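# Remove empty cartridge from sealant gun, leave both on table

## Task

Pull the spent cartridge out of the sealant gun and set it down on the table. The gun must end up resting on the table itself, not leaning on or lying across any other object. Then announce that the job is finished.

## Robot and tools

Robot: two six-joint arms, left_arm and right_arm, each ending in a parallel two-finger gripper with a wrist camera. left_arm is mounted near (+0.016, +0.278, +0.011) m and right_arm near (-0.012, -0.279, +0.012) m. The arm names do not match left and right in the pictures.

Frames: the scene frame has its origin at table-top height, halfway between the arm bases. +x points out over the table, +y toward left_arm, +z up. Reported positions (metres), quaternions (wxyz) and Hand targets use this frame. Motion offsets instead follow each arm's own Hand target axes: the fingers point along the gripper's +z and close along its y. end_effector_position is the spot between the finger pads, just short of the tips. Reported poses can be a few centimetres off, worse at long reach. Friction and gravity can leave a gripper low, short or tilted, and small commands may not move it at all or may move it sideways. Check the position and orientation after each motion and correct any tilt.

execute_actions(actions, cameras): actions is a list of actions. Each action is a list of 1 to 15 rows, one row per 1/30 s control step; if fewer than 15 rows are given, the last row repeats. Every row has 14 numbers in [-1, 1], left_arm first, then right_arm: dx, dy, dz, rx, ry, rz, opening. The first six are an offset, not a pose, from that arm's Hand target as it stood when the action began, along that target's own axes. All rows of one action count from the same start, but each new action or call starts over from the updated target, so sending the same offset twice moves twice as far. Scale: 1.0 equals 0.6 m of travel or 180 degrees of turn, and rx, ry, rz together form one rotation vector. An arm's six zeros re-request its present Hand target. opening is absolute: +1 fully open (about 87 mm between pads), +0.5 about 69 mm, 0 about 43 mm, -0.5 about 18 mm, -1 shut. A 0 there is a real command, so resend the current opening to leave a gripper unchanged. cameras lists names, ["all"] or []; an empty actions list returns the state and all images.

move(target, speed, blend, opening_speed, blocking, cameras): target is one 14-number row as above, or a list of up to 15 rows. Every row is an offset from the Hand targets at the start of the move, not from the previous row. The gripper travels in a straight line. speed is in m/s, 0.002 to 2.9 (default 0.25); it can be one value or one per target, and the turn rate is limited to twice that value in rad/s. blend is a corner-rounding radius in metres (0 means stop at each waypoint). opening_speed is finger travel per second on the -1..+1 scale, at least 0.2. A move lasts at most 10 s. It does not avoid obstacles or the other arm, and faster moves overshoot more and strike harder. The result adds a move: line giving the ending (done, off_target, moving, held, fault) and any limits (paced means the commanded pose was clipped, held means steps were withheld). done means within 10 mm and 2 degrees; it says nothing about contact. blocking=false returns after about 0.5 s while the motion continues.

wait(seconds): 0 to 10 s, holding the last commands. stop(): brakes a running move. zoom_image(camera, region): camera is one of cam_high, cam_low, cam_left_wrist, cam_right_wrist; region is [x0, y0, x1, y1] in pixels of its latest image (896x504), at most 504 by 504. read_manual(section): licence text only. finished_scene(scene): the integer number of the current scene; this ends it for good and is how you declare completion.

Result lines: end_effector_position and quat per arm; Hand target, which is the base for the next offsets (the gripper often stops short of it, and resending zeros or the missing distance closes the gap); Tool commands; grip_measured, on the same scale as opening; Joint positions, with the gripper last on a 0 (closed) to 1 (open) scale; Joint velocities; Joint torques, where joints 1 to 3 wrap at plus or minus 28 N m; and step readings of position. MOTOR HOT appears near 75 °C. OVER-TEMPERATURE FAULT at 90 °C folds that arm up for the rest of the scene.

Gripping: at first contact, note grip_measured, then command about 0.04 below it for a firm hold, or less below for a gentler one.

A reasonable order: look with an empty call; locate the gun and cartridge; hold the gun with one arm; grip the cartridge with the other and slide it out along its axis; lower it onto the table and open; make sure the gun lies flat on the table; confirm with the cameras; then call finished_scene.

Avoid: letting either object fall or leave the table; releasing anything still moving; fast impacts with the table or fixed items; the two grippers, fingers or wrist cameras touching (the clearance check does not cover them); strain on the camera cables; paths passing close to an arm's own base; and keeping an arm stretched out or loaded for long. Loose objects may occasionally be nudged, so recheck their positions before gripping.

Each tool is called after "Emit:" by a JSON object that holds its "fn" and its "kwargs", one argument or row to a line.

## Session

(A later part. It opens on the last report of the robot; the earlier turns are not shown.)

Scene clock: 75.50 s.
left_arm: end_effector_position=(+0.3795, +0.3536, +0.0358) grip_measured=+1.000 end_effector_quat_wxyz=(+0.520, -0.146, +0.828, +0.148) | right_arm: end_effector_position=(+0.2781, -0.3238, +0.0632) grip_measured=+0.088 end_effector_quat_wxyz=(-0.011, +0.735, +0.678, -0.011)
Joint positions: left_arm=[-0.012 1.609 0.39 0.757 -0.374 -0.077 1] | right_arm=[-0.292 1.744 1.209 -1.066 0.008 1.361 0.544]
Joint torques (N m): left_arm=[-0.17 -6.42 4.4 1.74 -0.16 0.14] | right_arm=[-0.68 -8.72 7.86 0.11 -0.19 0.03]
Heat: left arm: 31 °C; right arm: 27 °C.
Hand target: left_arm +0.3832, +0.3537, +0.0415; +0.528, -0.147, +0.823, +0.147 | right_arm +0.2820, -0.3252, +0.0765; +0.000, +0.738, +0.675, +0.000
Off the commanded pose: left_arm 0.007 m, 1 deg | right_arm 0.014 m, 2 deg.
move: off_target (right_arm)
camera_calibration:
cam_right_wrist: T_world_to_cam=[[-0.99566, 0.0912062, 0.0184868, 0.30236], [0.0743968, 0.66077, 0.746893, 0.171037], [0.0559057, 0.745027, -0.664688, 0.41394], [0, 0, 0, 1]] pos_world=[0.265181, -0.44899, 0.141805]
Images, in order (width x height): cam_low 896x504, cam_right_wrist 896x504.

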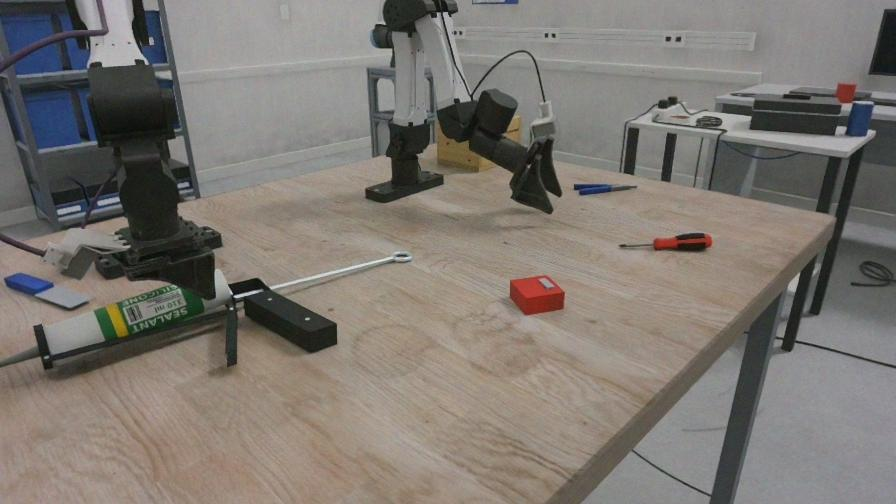

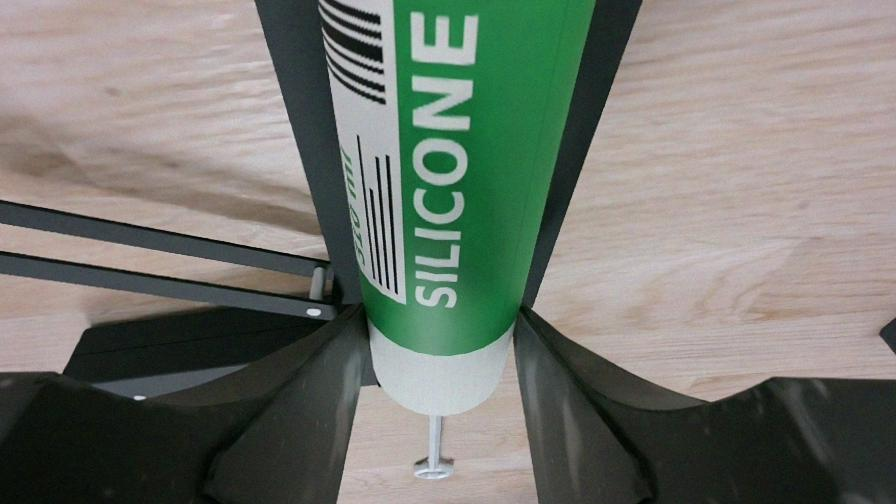

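Emit:
{"fn": "move", "kwargs": {
  "target": [
    [0,0,0,0,0,0,1,0,0,-0.04,0,0,0,-0.1],
    [0,0,0,0,0,0,1,0.06,0,-0.06,0,0,0,-0.1]
  ],
  "speed": 0.08,
  "cameras": ["cam_low","cam_right_wrist"]
}}

Emit:
{"fn": "zoom_image", "kwargs": {
  "camera": "cam_low",
  "region": [0, 200, 360, 402]
}}

Scene clock: 80.87 s.
left_arm: end_effector_position=(+0.3795, +0.3536, +0.0358) grip_measured=+1.000 end_effector_quat_wxyz=(+0.520, -0.146, +0.828, +0.148) | right_arm: end_effector_position=(+0.2798, -0.2915, +0.0987) grip_measured=+0.088 end_effector_quat_wxyz=(-0.014, +0.733, +0.680, -0.015)
Joint positions: left_arm=[-0.012 1.609 0.39 0.757 -0.374 -0.077 1] | right_arm=[-0.184 1.7 1.302 -1.212 0.007 1.464 0.544]
Joint torques (N m): left_arm=[-0.18 -6.45 4.48 1.78 -0.14 0.12] | right_arm=[0.31 -8.35 8.35 0.12 -0.16 0.19]
Heat: left arm: 31 °C; right arm: 28 °C.
Hand target: left_arm +0.3832, +0.3537, +0.0415; +0.528, -0.147, +0.823, +0.147 | right_arm +0.2852, -0.2894, +0.1125; +0.000, +0.738, +0.675, +0.000
Off the commanded pose: left_arm 0.007 m, 1 deg | right_arm 0.015 m, 2 deg.
move: off_target (right_arm)
camera_calibration:
cam_right_wrist: T_world_to_cam=[[-0.995844, 0.0870182, 0.0268967, 0.298467], [0.0779804, 0.662007, 0.74543, 0.122617], [0.0470602, 0.744429, -0.666041, 0.415827], [0, 0, 0, 1]] pos_world=[0.268096, -0.416699, 0.177528]
Images, in order (width x height): cam_low 896x504, cam_right_wrist 896x504.

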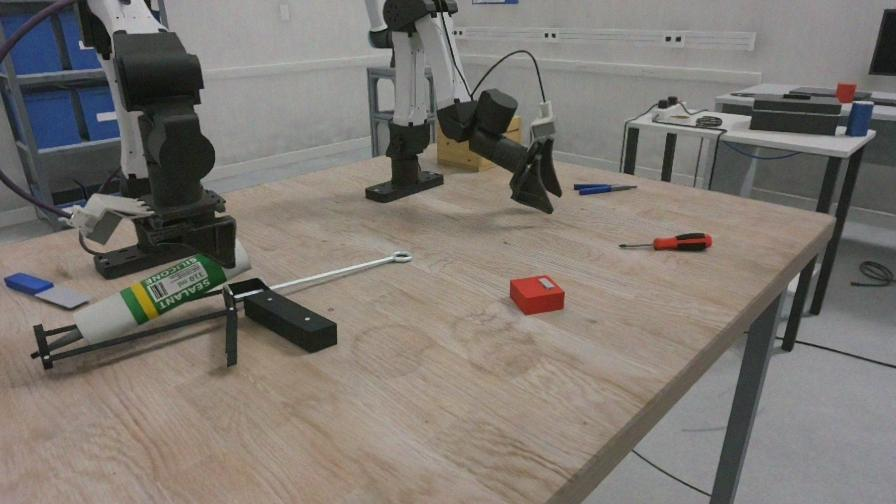

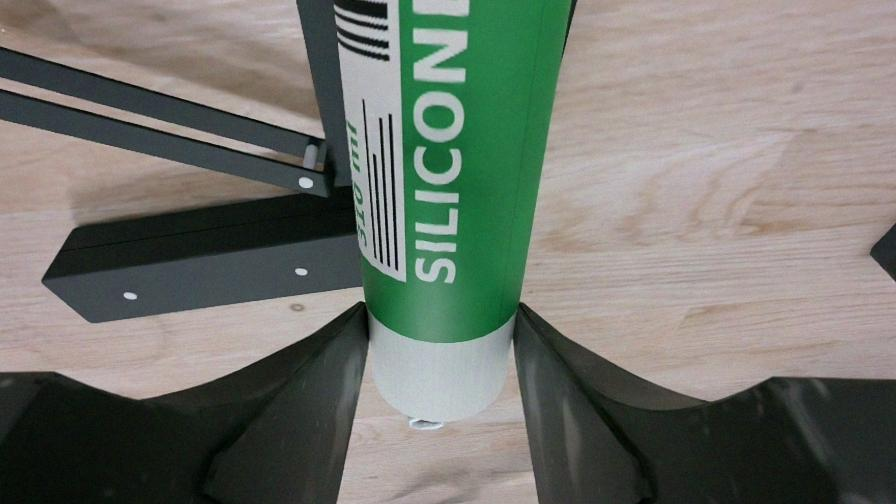

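Scaled by 1.400 from the camera's 896x504 image, which has a finer 1280x720 frame.

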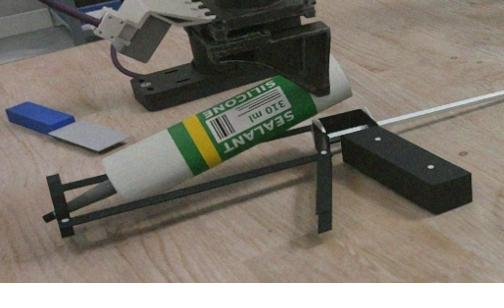

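Emit:
{"fn": "move", "kwargs": {
  "target": [
    [0,0,0,0,0,0,1,0.095,0,-0.05,0,0,0,-0.1],
    [0,0,0,0,0,0,1,0.13,0,-0.2125,0,0,0,-0.1],
    [0,0,0,0,0,0,1,0.693,0.097,-0.2125,0,0,-0.194,-0.1]
  ],
  "speed": [0.1,0.15,0.25],
  "blend": [0.01,0.03,0],
  "cameras": ["cam_high","cam_low","cam_right_wrist"]
}}

Scene clock: 94.60 s.
left_arm: end_effector_position=(+0.3795, +0.3536, +0.0358) grip_measured=+1.000 end_effector_quat_wxyz=(+0.520, -0.146, +0.828, +0.148) | right_arm: end_effector_position=(+0.3750, +0.1129, +0.2357) grip_measured=+0.078 end_effector_quat_wxyz=(+0.064, +0.516, +0.822, +0.235)
Joint positions: left_arm=[-0.012 1.609 0.39 0.757 -0.374 -0.077 1] | right_arm=[0.712 2.434 2.844 -1.489 -0.015 1.839 0.539]
Joint torques (N m): left_arm=[-0.2 -6.46 4.62 1.76 -0.1 0.08] | right_arm=[-0.16 -9.81 8.02 1.64 -0.29 0.17]
Heat: left arm: 32 °C; right arm: 30 °C.
Hand target: left_arm +0.3832, +0.3537, +0.0415; +0.528, -0.147, +0.823, +0.147 | right_arm +0.3797, +0.1198, +0.2399; +0.000, +0.501, +0.866, +0.000
Off the commanded pose: left_arm 0.007 m, 1 deg | right_arm 0.009 m, 28 deg.
elbow stopped short (right arm): the move would have taken joint 3 (elbow) straighter than the controller allows.
move: off_target (right_arm)
camera_calibration:
cam_right_wrist: T_world_to_cam=[[-0.818327, -0.343451, -0.460849, 0.451483], [-0.56601, 0.342245, 0.75, 0.0217526], [-0.0998652, 0.874591, -0.474466, 0.196751], [0, 0, 0, 1]] pos_world=[0.401422, -0.0244586, 0.285102]
Images, in order (width x height): cam_high 896x504, cam_low 896x504, cam_right_wrist 896x504.

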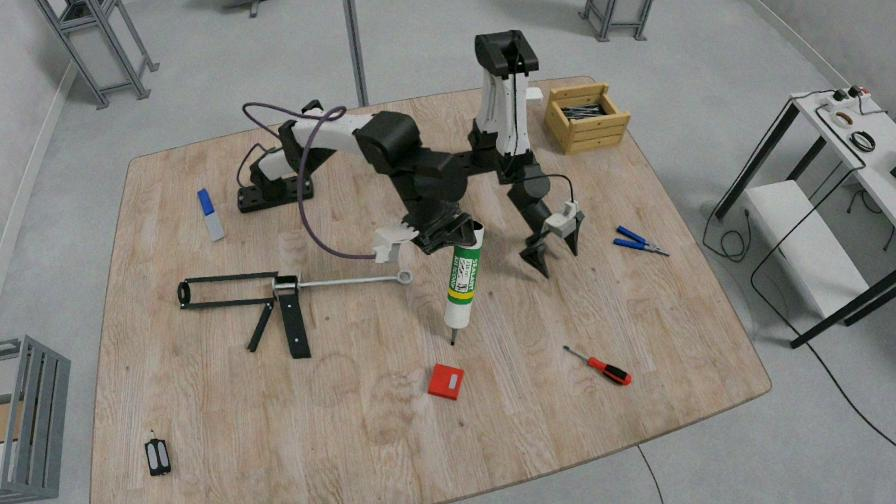

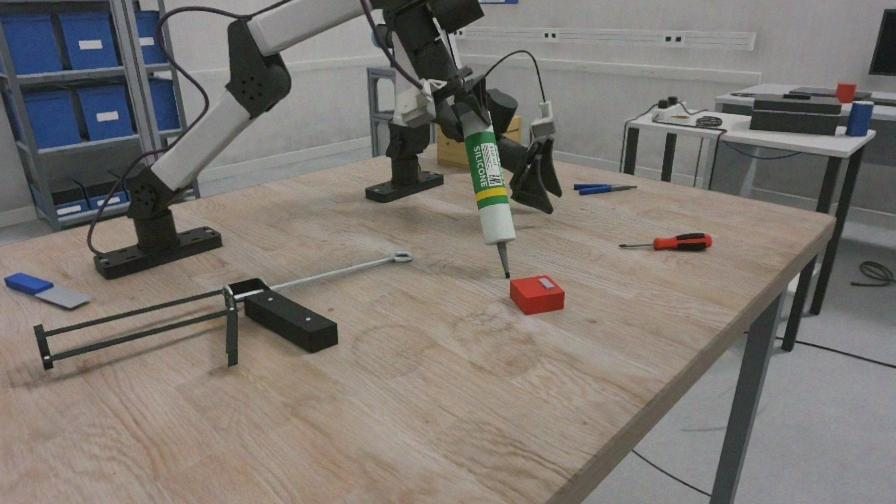

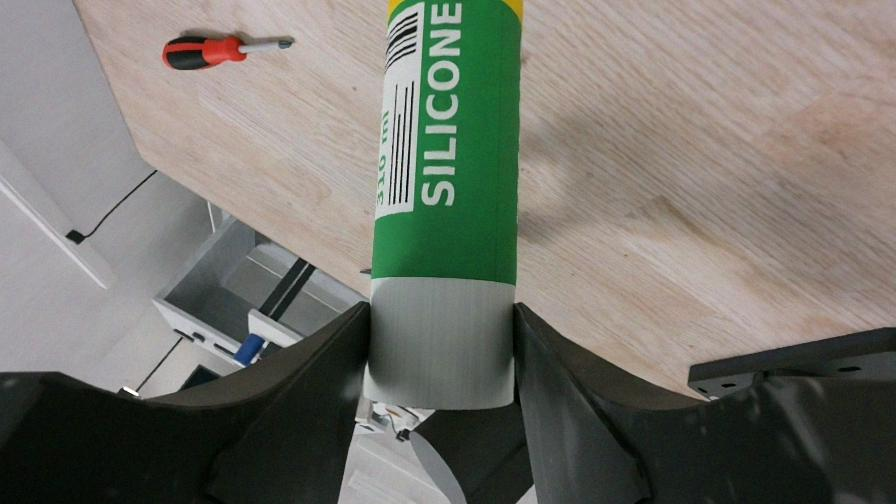

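Emit:
{"fn": "move", "kwargs": {
  "target": [
    [0,0,0,0,0,0,1,-0.043,-0.092,0.03,0,0,0,-0.1],
    [0,0,0,0,0,0,1,-0.043,-0.092,0.133,0,0,0,-0.1]
  ],
  "speed": 0.15,
  "blend": [0.02,0],
  "cameras": ["cam_high","cam_low"]
}}

Scene clock: 103.30 s.
left_arm: end_effector_position=(+0.3795, +0.3536, +0.0358) grip_measured=+1.000 end_effector_quat_wxyz=(+0.520, -0.146, +0.828, +0.148) | right_arm: end_effector_position=(+0.3447, +0.0735, +0.1689) grip_measured=+0.074 end_effector_quat_wxyz=(+0.025, +0.509, +0.855, +0.095)
Joint positions: left_arm=[-0.012 1.609 0.39 0.757 -0.374 -0.077 1] | right_arm=[0.69 2.397 2.592 -1.571 -0.016 1.768 0.537]
Joint torques (N m): left_arm=[-0.27 -6.52 4.33 1.73 -0.13 0.11] | right_arm=[-0.44 -9.39 5.63 0.68 -0.04 -0.11]
Heat: left arm: 32 °C; right arm: 32 °C.
Hand target: left_arm +0.3832, +0.3537, +0.0415; +0.528, -0.147, +0.823, +0.147 | right_arm +0.3447, +0.0698, +0.1603; +0.000, +0.501, +0.865, +0.000
Off the commanded pose: left_arm 0.007 m, 1 deg | right_arm 0.010 m, 11 deg.
elbow stopped short (right arm): the move would have taken joint 3 (elbow) straighter than the controller allows.
joint sent to its limit (right arm) — joint 4 (wrist pitch), lower limit. The joint targets are off in orientation, not in position.
move: off_target (right_arm)
Images, in order (width x height): cam_high 896x504, cam_low 896x504.

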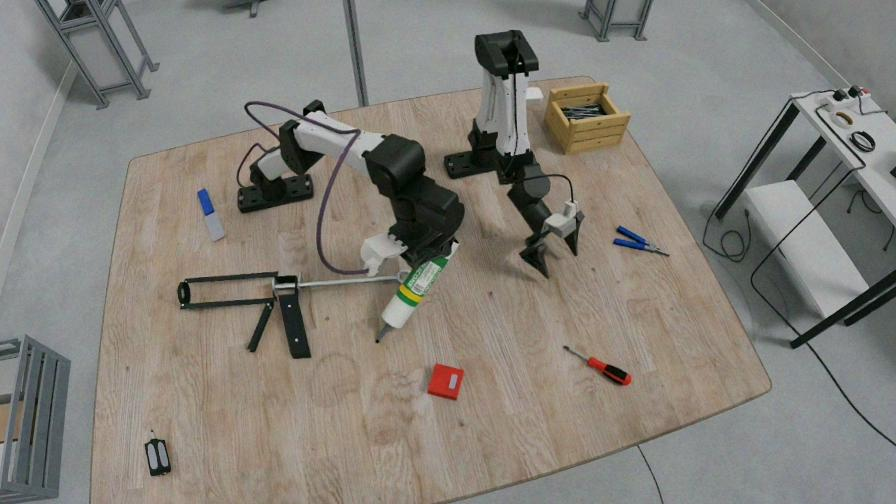

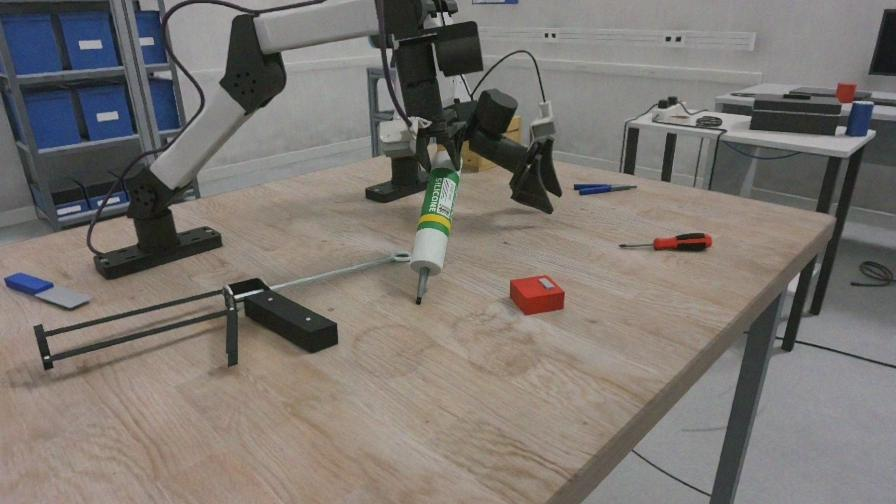

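Emit:
{"fn": "move", "kwargs": {
  "target": [
    [0,0,0,0,0,0,1,0,0.03,0.1,0,0,0,-0.1],
    [0,0,0,0,0,0,1,0,0.04,0.205,0,0,0,-0.1]
  ],
  "speed": [0.1,0.06],
  "blend": [0.01,0],
  "cameras": ["cam_high","cam_low","cam_right_wrist"]
}}

Emit:
{"fn": "zoom_image", "kwargs": {
  "camera": "cam_low",
  "region": [330, 170, 570, 320]
}}

Scene clock: 109.67 s.
left_arm: end_effector_position=(+0.3795, +0.3536, +0.0358) grip_measured=+1.000 end_effector_quat_wxyz=(+0.520, -0.146, +0.828, +0.148) | right_arm: end_effector_position=(+0.3611, +0.0864, +0.0539) grip_measured=+0.061 end_effector_quat_wxyz=(+0.000, +0.503, +0.864, +0.018)
Joint positions: left_arm=[-0.012 1.609 0.39 0.757 -0.374 -0.077 1] | right_arm=[0.689 2.734 2.782 -1.585 -0.013 1.746 0.531]
Joint torques (N m): left_arm=[-0.16 -6.48 4.56 1.76 -0.17 0.09] | right_arm=[-0.58 -8.99 7.08 0.4 -0.02 -0.08]
Heat: left arm: 32 °C; right arm: 33 °C.
Hand target: left_arm +0.3832, +0.3537, +0.0415; +0.528, -0.147, +0.823, +0.147 | right_arm +0.3656, +0.0818, +0.0372; +0.000, +0.501, +0.865, +0.000
Off the commanded pose: left_arm 0.007 m, 1 deg | right_arm 0.018 m, 2 deg.
joint read past its limit (right arm) — joint 4 (wrist pitch), lower limit.
joint sent to its limit (right arm) — joint 4 (wrist pitch), lower limit. The joint targets still meet the commanded pose.
move: off_target (right_arm)
camera_calibration:
cam_right_wrist: T_world_to_cam=[[-0.874778, -0.482506, -0.0441737, 0.357124], [-0.342989, 0.552272, 0.759838, 0.0601256], [-0.34223, 0.679841, -0.64861, 0.246111], [0, 0, 0, 1]] pos_world=[0.417254, -0.0282078, 0.12972]
Images, in order (width x height): cam_high 896x504, cam_low 896x504, cam_right_wrist 896x504.

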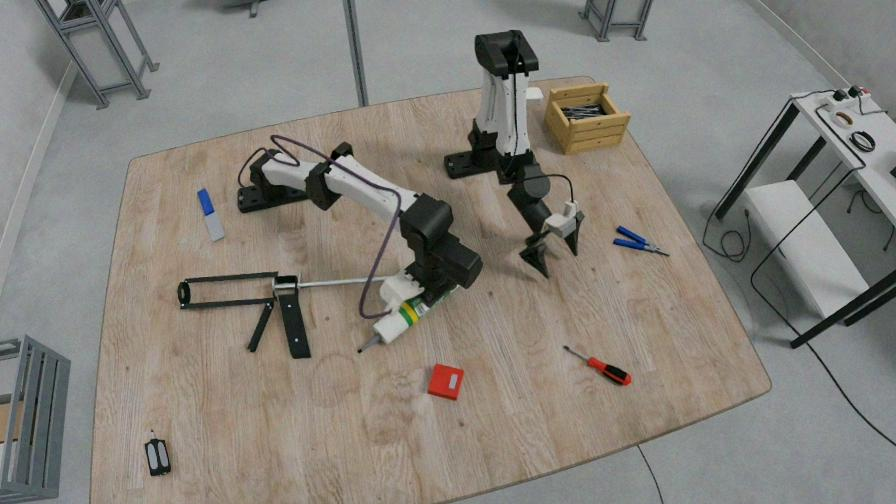

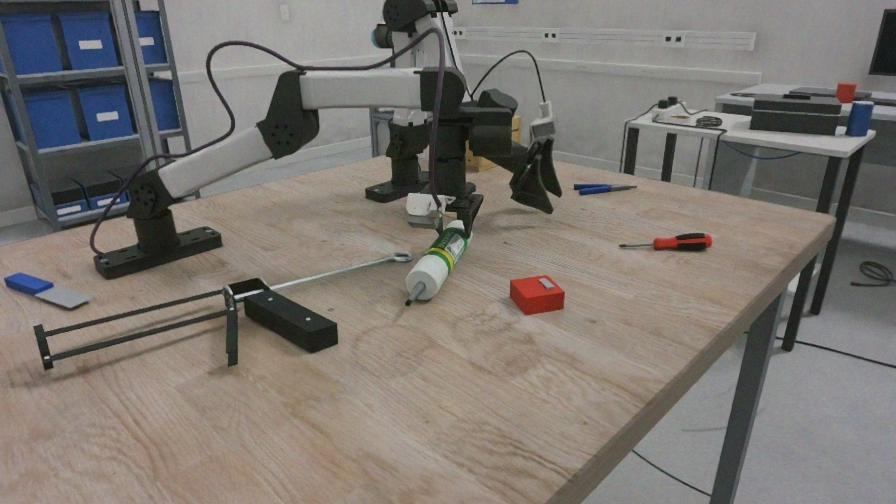

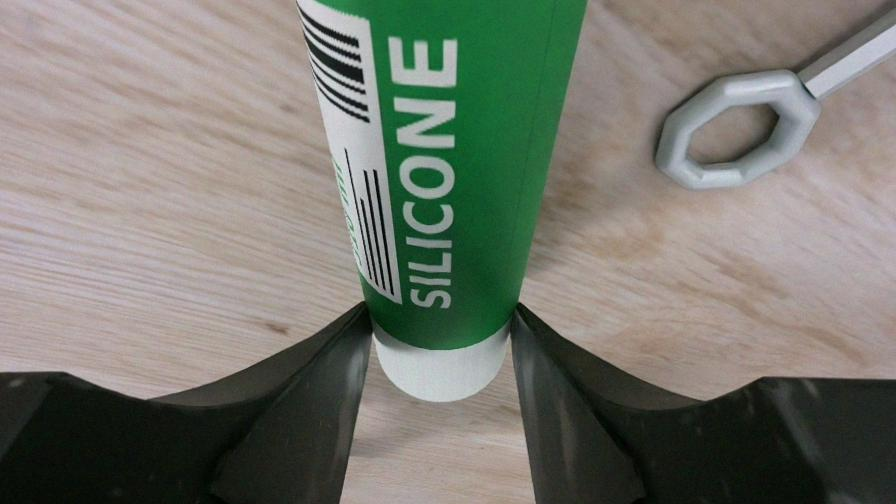

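Scaled by 2.100 from the camera's 896x504 image, which has a finer 1280x720 frame.

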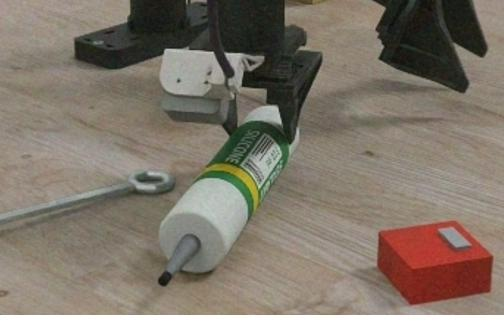

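Emit:
{"fn": "move", "kwargs": {
  "target": [0,0,0,0,0,0,1,0,0,0.03,0,0,0,-0.1],
  "speed": 0.04,
  "cameras": ["cam_low"]
}}

Emit:
{"fn": "zoom_image", "kwargs": {
  "camera": "cam_low",
  "region": [330, 170, 570, 320]
}}

Scene clock: 112.60 s.
left_arm: end_effector_position=(+0.3795, +0.3536, +0.0358) grip_measured=+1.000 end_effector_quat_wxyz=(+0.520, -0.146, +0.828, +0.148) | right_arm: end_effector_position=(+0.3609, +0.0863, +0.0512) grip_measured=+0.061 end_effector_quat_wxyz=(-0.005, +0.503, +0.864, +0.018)
Joint positions: left_arm=[-0.012 1.609 0.39 0.757 -0.374 -0.077 1] | right_arm=[0.686 2.734 2.769 -1.576 -0.023 1.743 0.531]
Joint torques (N m): left_arm=[-0.25 -6.27 4.51 1.83 -0.14 0.06] | right_arm=[-0.61 -8.84 2.03 0.94 0.08 -0.16]
Heat: left arm: 33 °C; right arm: 33 °C.
Hand target: left_arm +0.3832, +0.3537, +0.0415; +0.528, -0.147, +0.823, +0.147 | right_arm +0.3655, +0.0818, +0.0192; +0.000, +0.501, +0.865, +0.000
Off the commanded pose: left_arm 0.007 m, 1 deg | right_arm 0.033 m, 2 deg.
move: off_target (right_arm)
Images, in order (width x height): cam_low 896x504.

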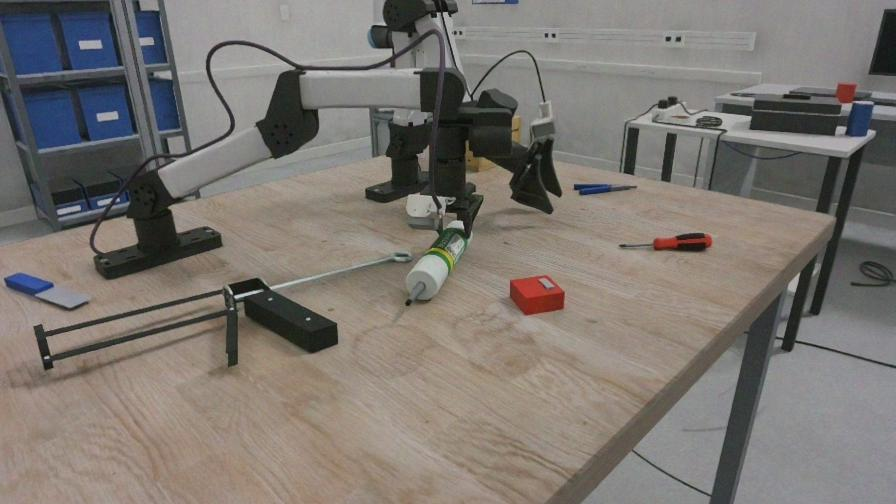

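Scaled by 2.100 from the camera's 896x504 image, which has a finer 1280x720 frame.

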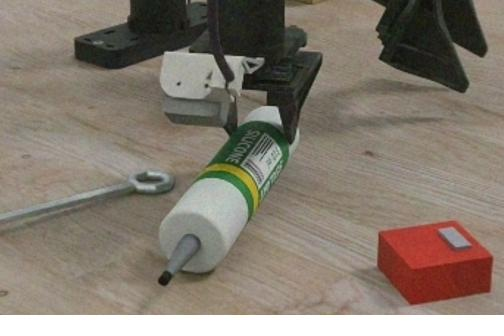

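Emit:
{"fn": "move", "kwargs": {
  "target": [
    [0,0,0,0,0,0,1,0,0,-0.03,0,0,0,-0.1],
    [0,0,0,0,0,0,1,0,0,-0.03,0,0,0,0.05],
    [0,0,0,0,0,0,1,0,0,-0.01,0,0,0,0.05],
    [0,0,0,0,0,0,1,0,0,-0.03,0,0,0,0.6],
    [0,0,0,0,0,0,1,0,0,-0.22,0,0,0,0.6]
  ],
  "speed": [0.05,0.05,0.05,0.05,0.12],
  "opening_speed": 0.3,
  "cameras": ["cam_high","cam_low"]
}}

Emit:
{"fn": "zoom_image", "kwargs": {
  "camera": "cam_low",
  "region": [330, 170, 570, 320]
}}

Scene clock: 123.30 s.
left_arm: end_effector_position=(+0.3795, +0.3536, +0.0358) grip_measured=+1.000 end_effector_quat_wxyz=(+0.520, -0.146, +0.828, +0.148) | right_arm: end_effector_position=(+0.3619, +0.0855, +0.1340) grip_measured=+0.600 end_effector_quat_wxyz=(+0.024, +0.501, +0.861, +0.086)
Joint positions: left_arm=[-0.012 1.609 0.39 0.757 -0.374 -0.077 1] | right_arm=[0.686 2.555 2.747 -1.585 -0.015 1.743 0.8]
Joint torques (N m): left_arm=[-0.2 -6.71 4.66 1.78 -0.12 0.11] | right_arm=[-0.79 -14.74 4.74 0.77 -0.09 0.17]
Heat: left arm: 33 °C; right arm: 34 °C.
Hand target: left_arm +0.3832, +0.3537, +0.0415; +0.528, -0.147, +0.823, +0.147 | right_arm +0.3655, +0.0818, +0.1512; +0.000, +0.501, +0.865, +0.000
Off the commanded pose: left_arm 0.007 m, 1 deg | right_arm 0.018 m, 10 deg.
joint read past its limit (right arm) — joint 4 (wrist pitch), lower limit.
joint sent to its limit (right arm) — joint 4 (wrist pitch), lower limit. The joint targets are off in orientation, not in position.
move: off_target (right_arm); target 2's new opening was sent with right_arm's hand 0.018 m and 2 deg from that target; target 4's new opening was sent with right_arm's hand 0.018 m and 2 deg from that target
Images, in order (width x height): cam_high 896x504, cam_low 896x504.

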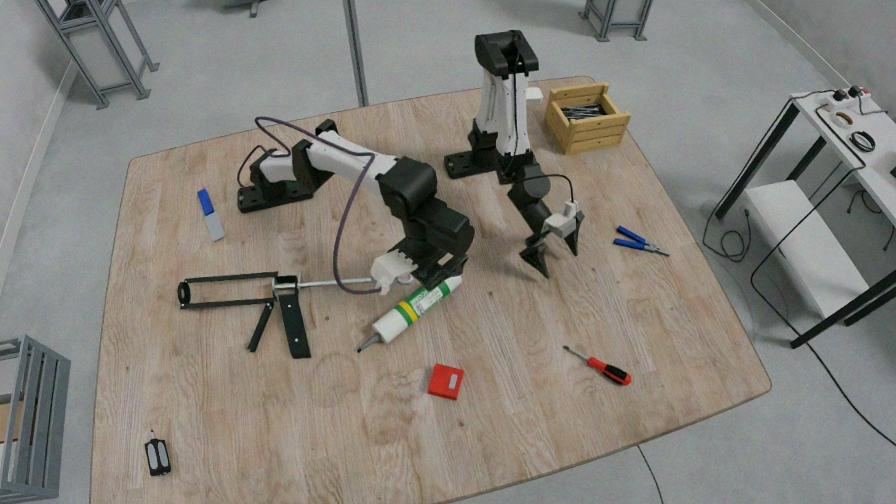

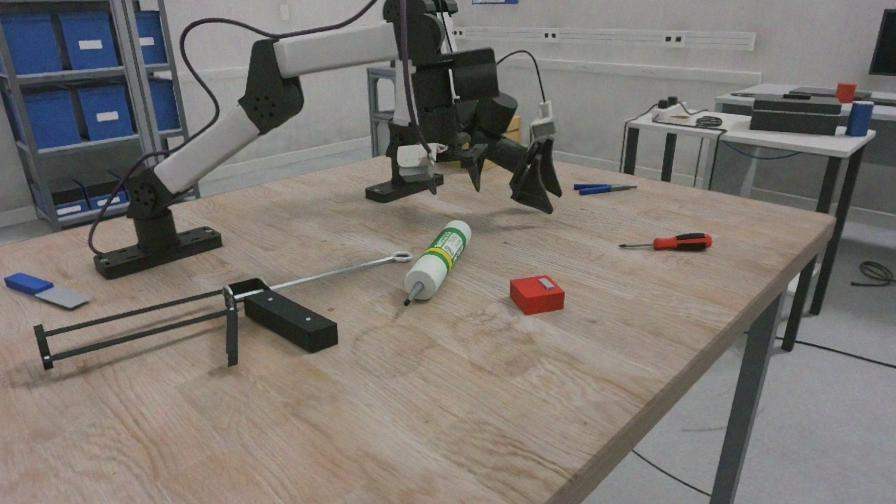

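Scaled by 2.100 from the camera's 896x504 image, which has a finer 1280x720 frame.

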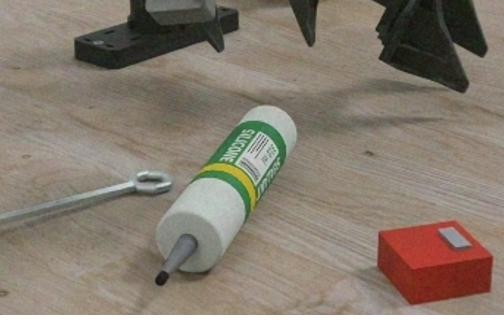

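Cartridge and gun are both resting on the table.

Emit:
{"fn": "finished_scene", "kwargs": {
  "scene": 1
}}

The scene is finished: the task was done.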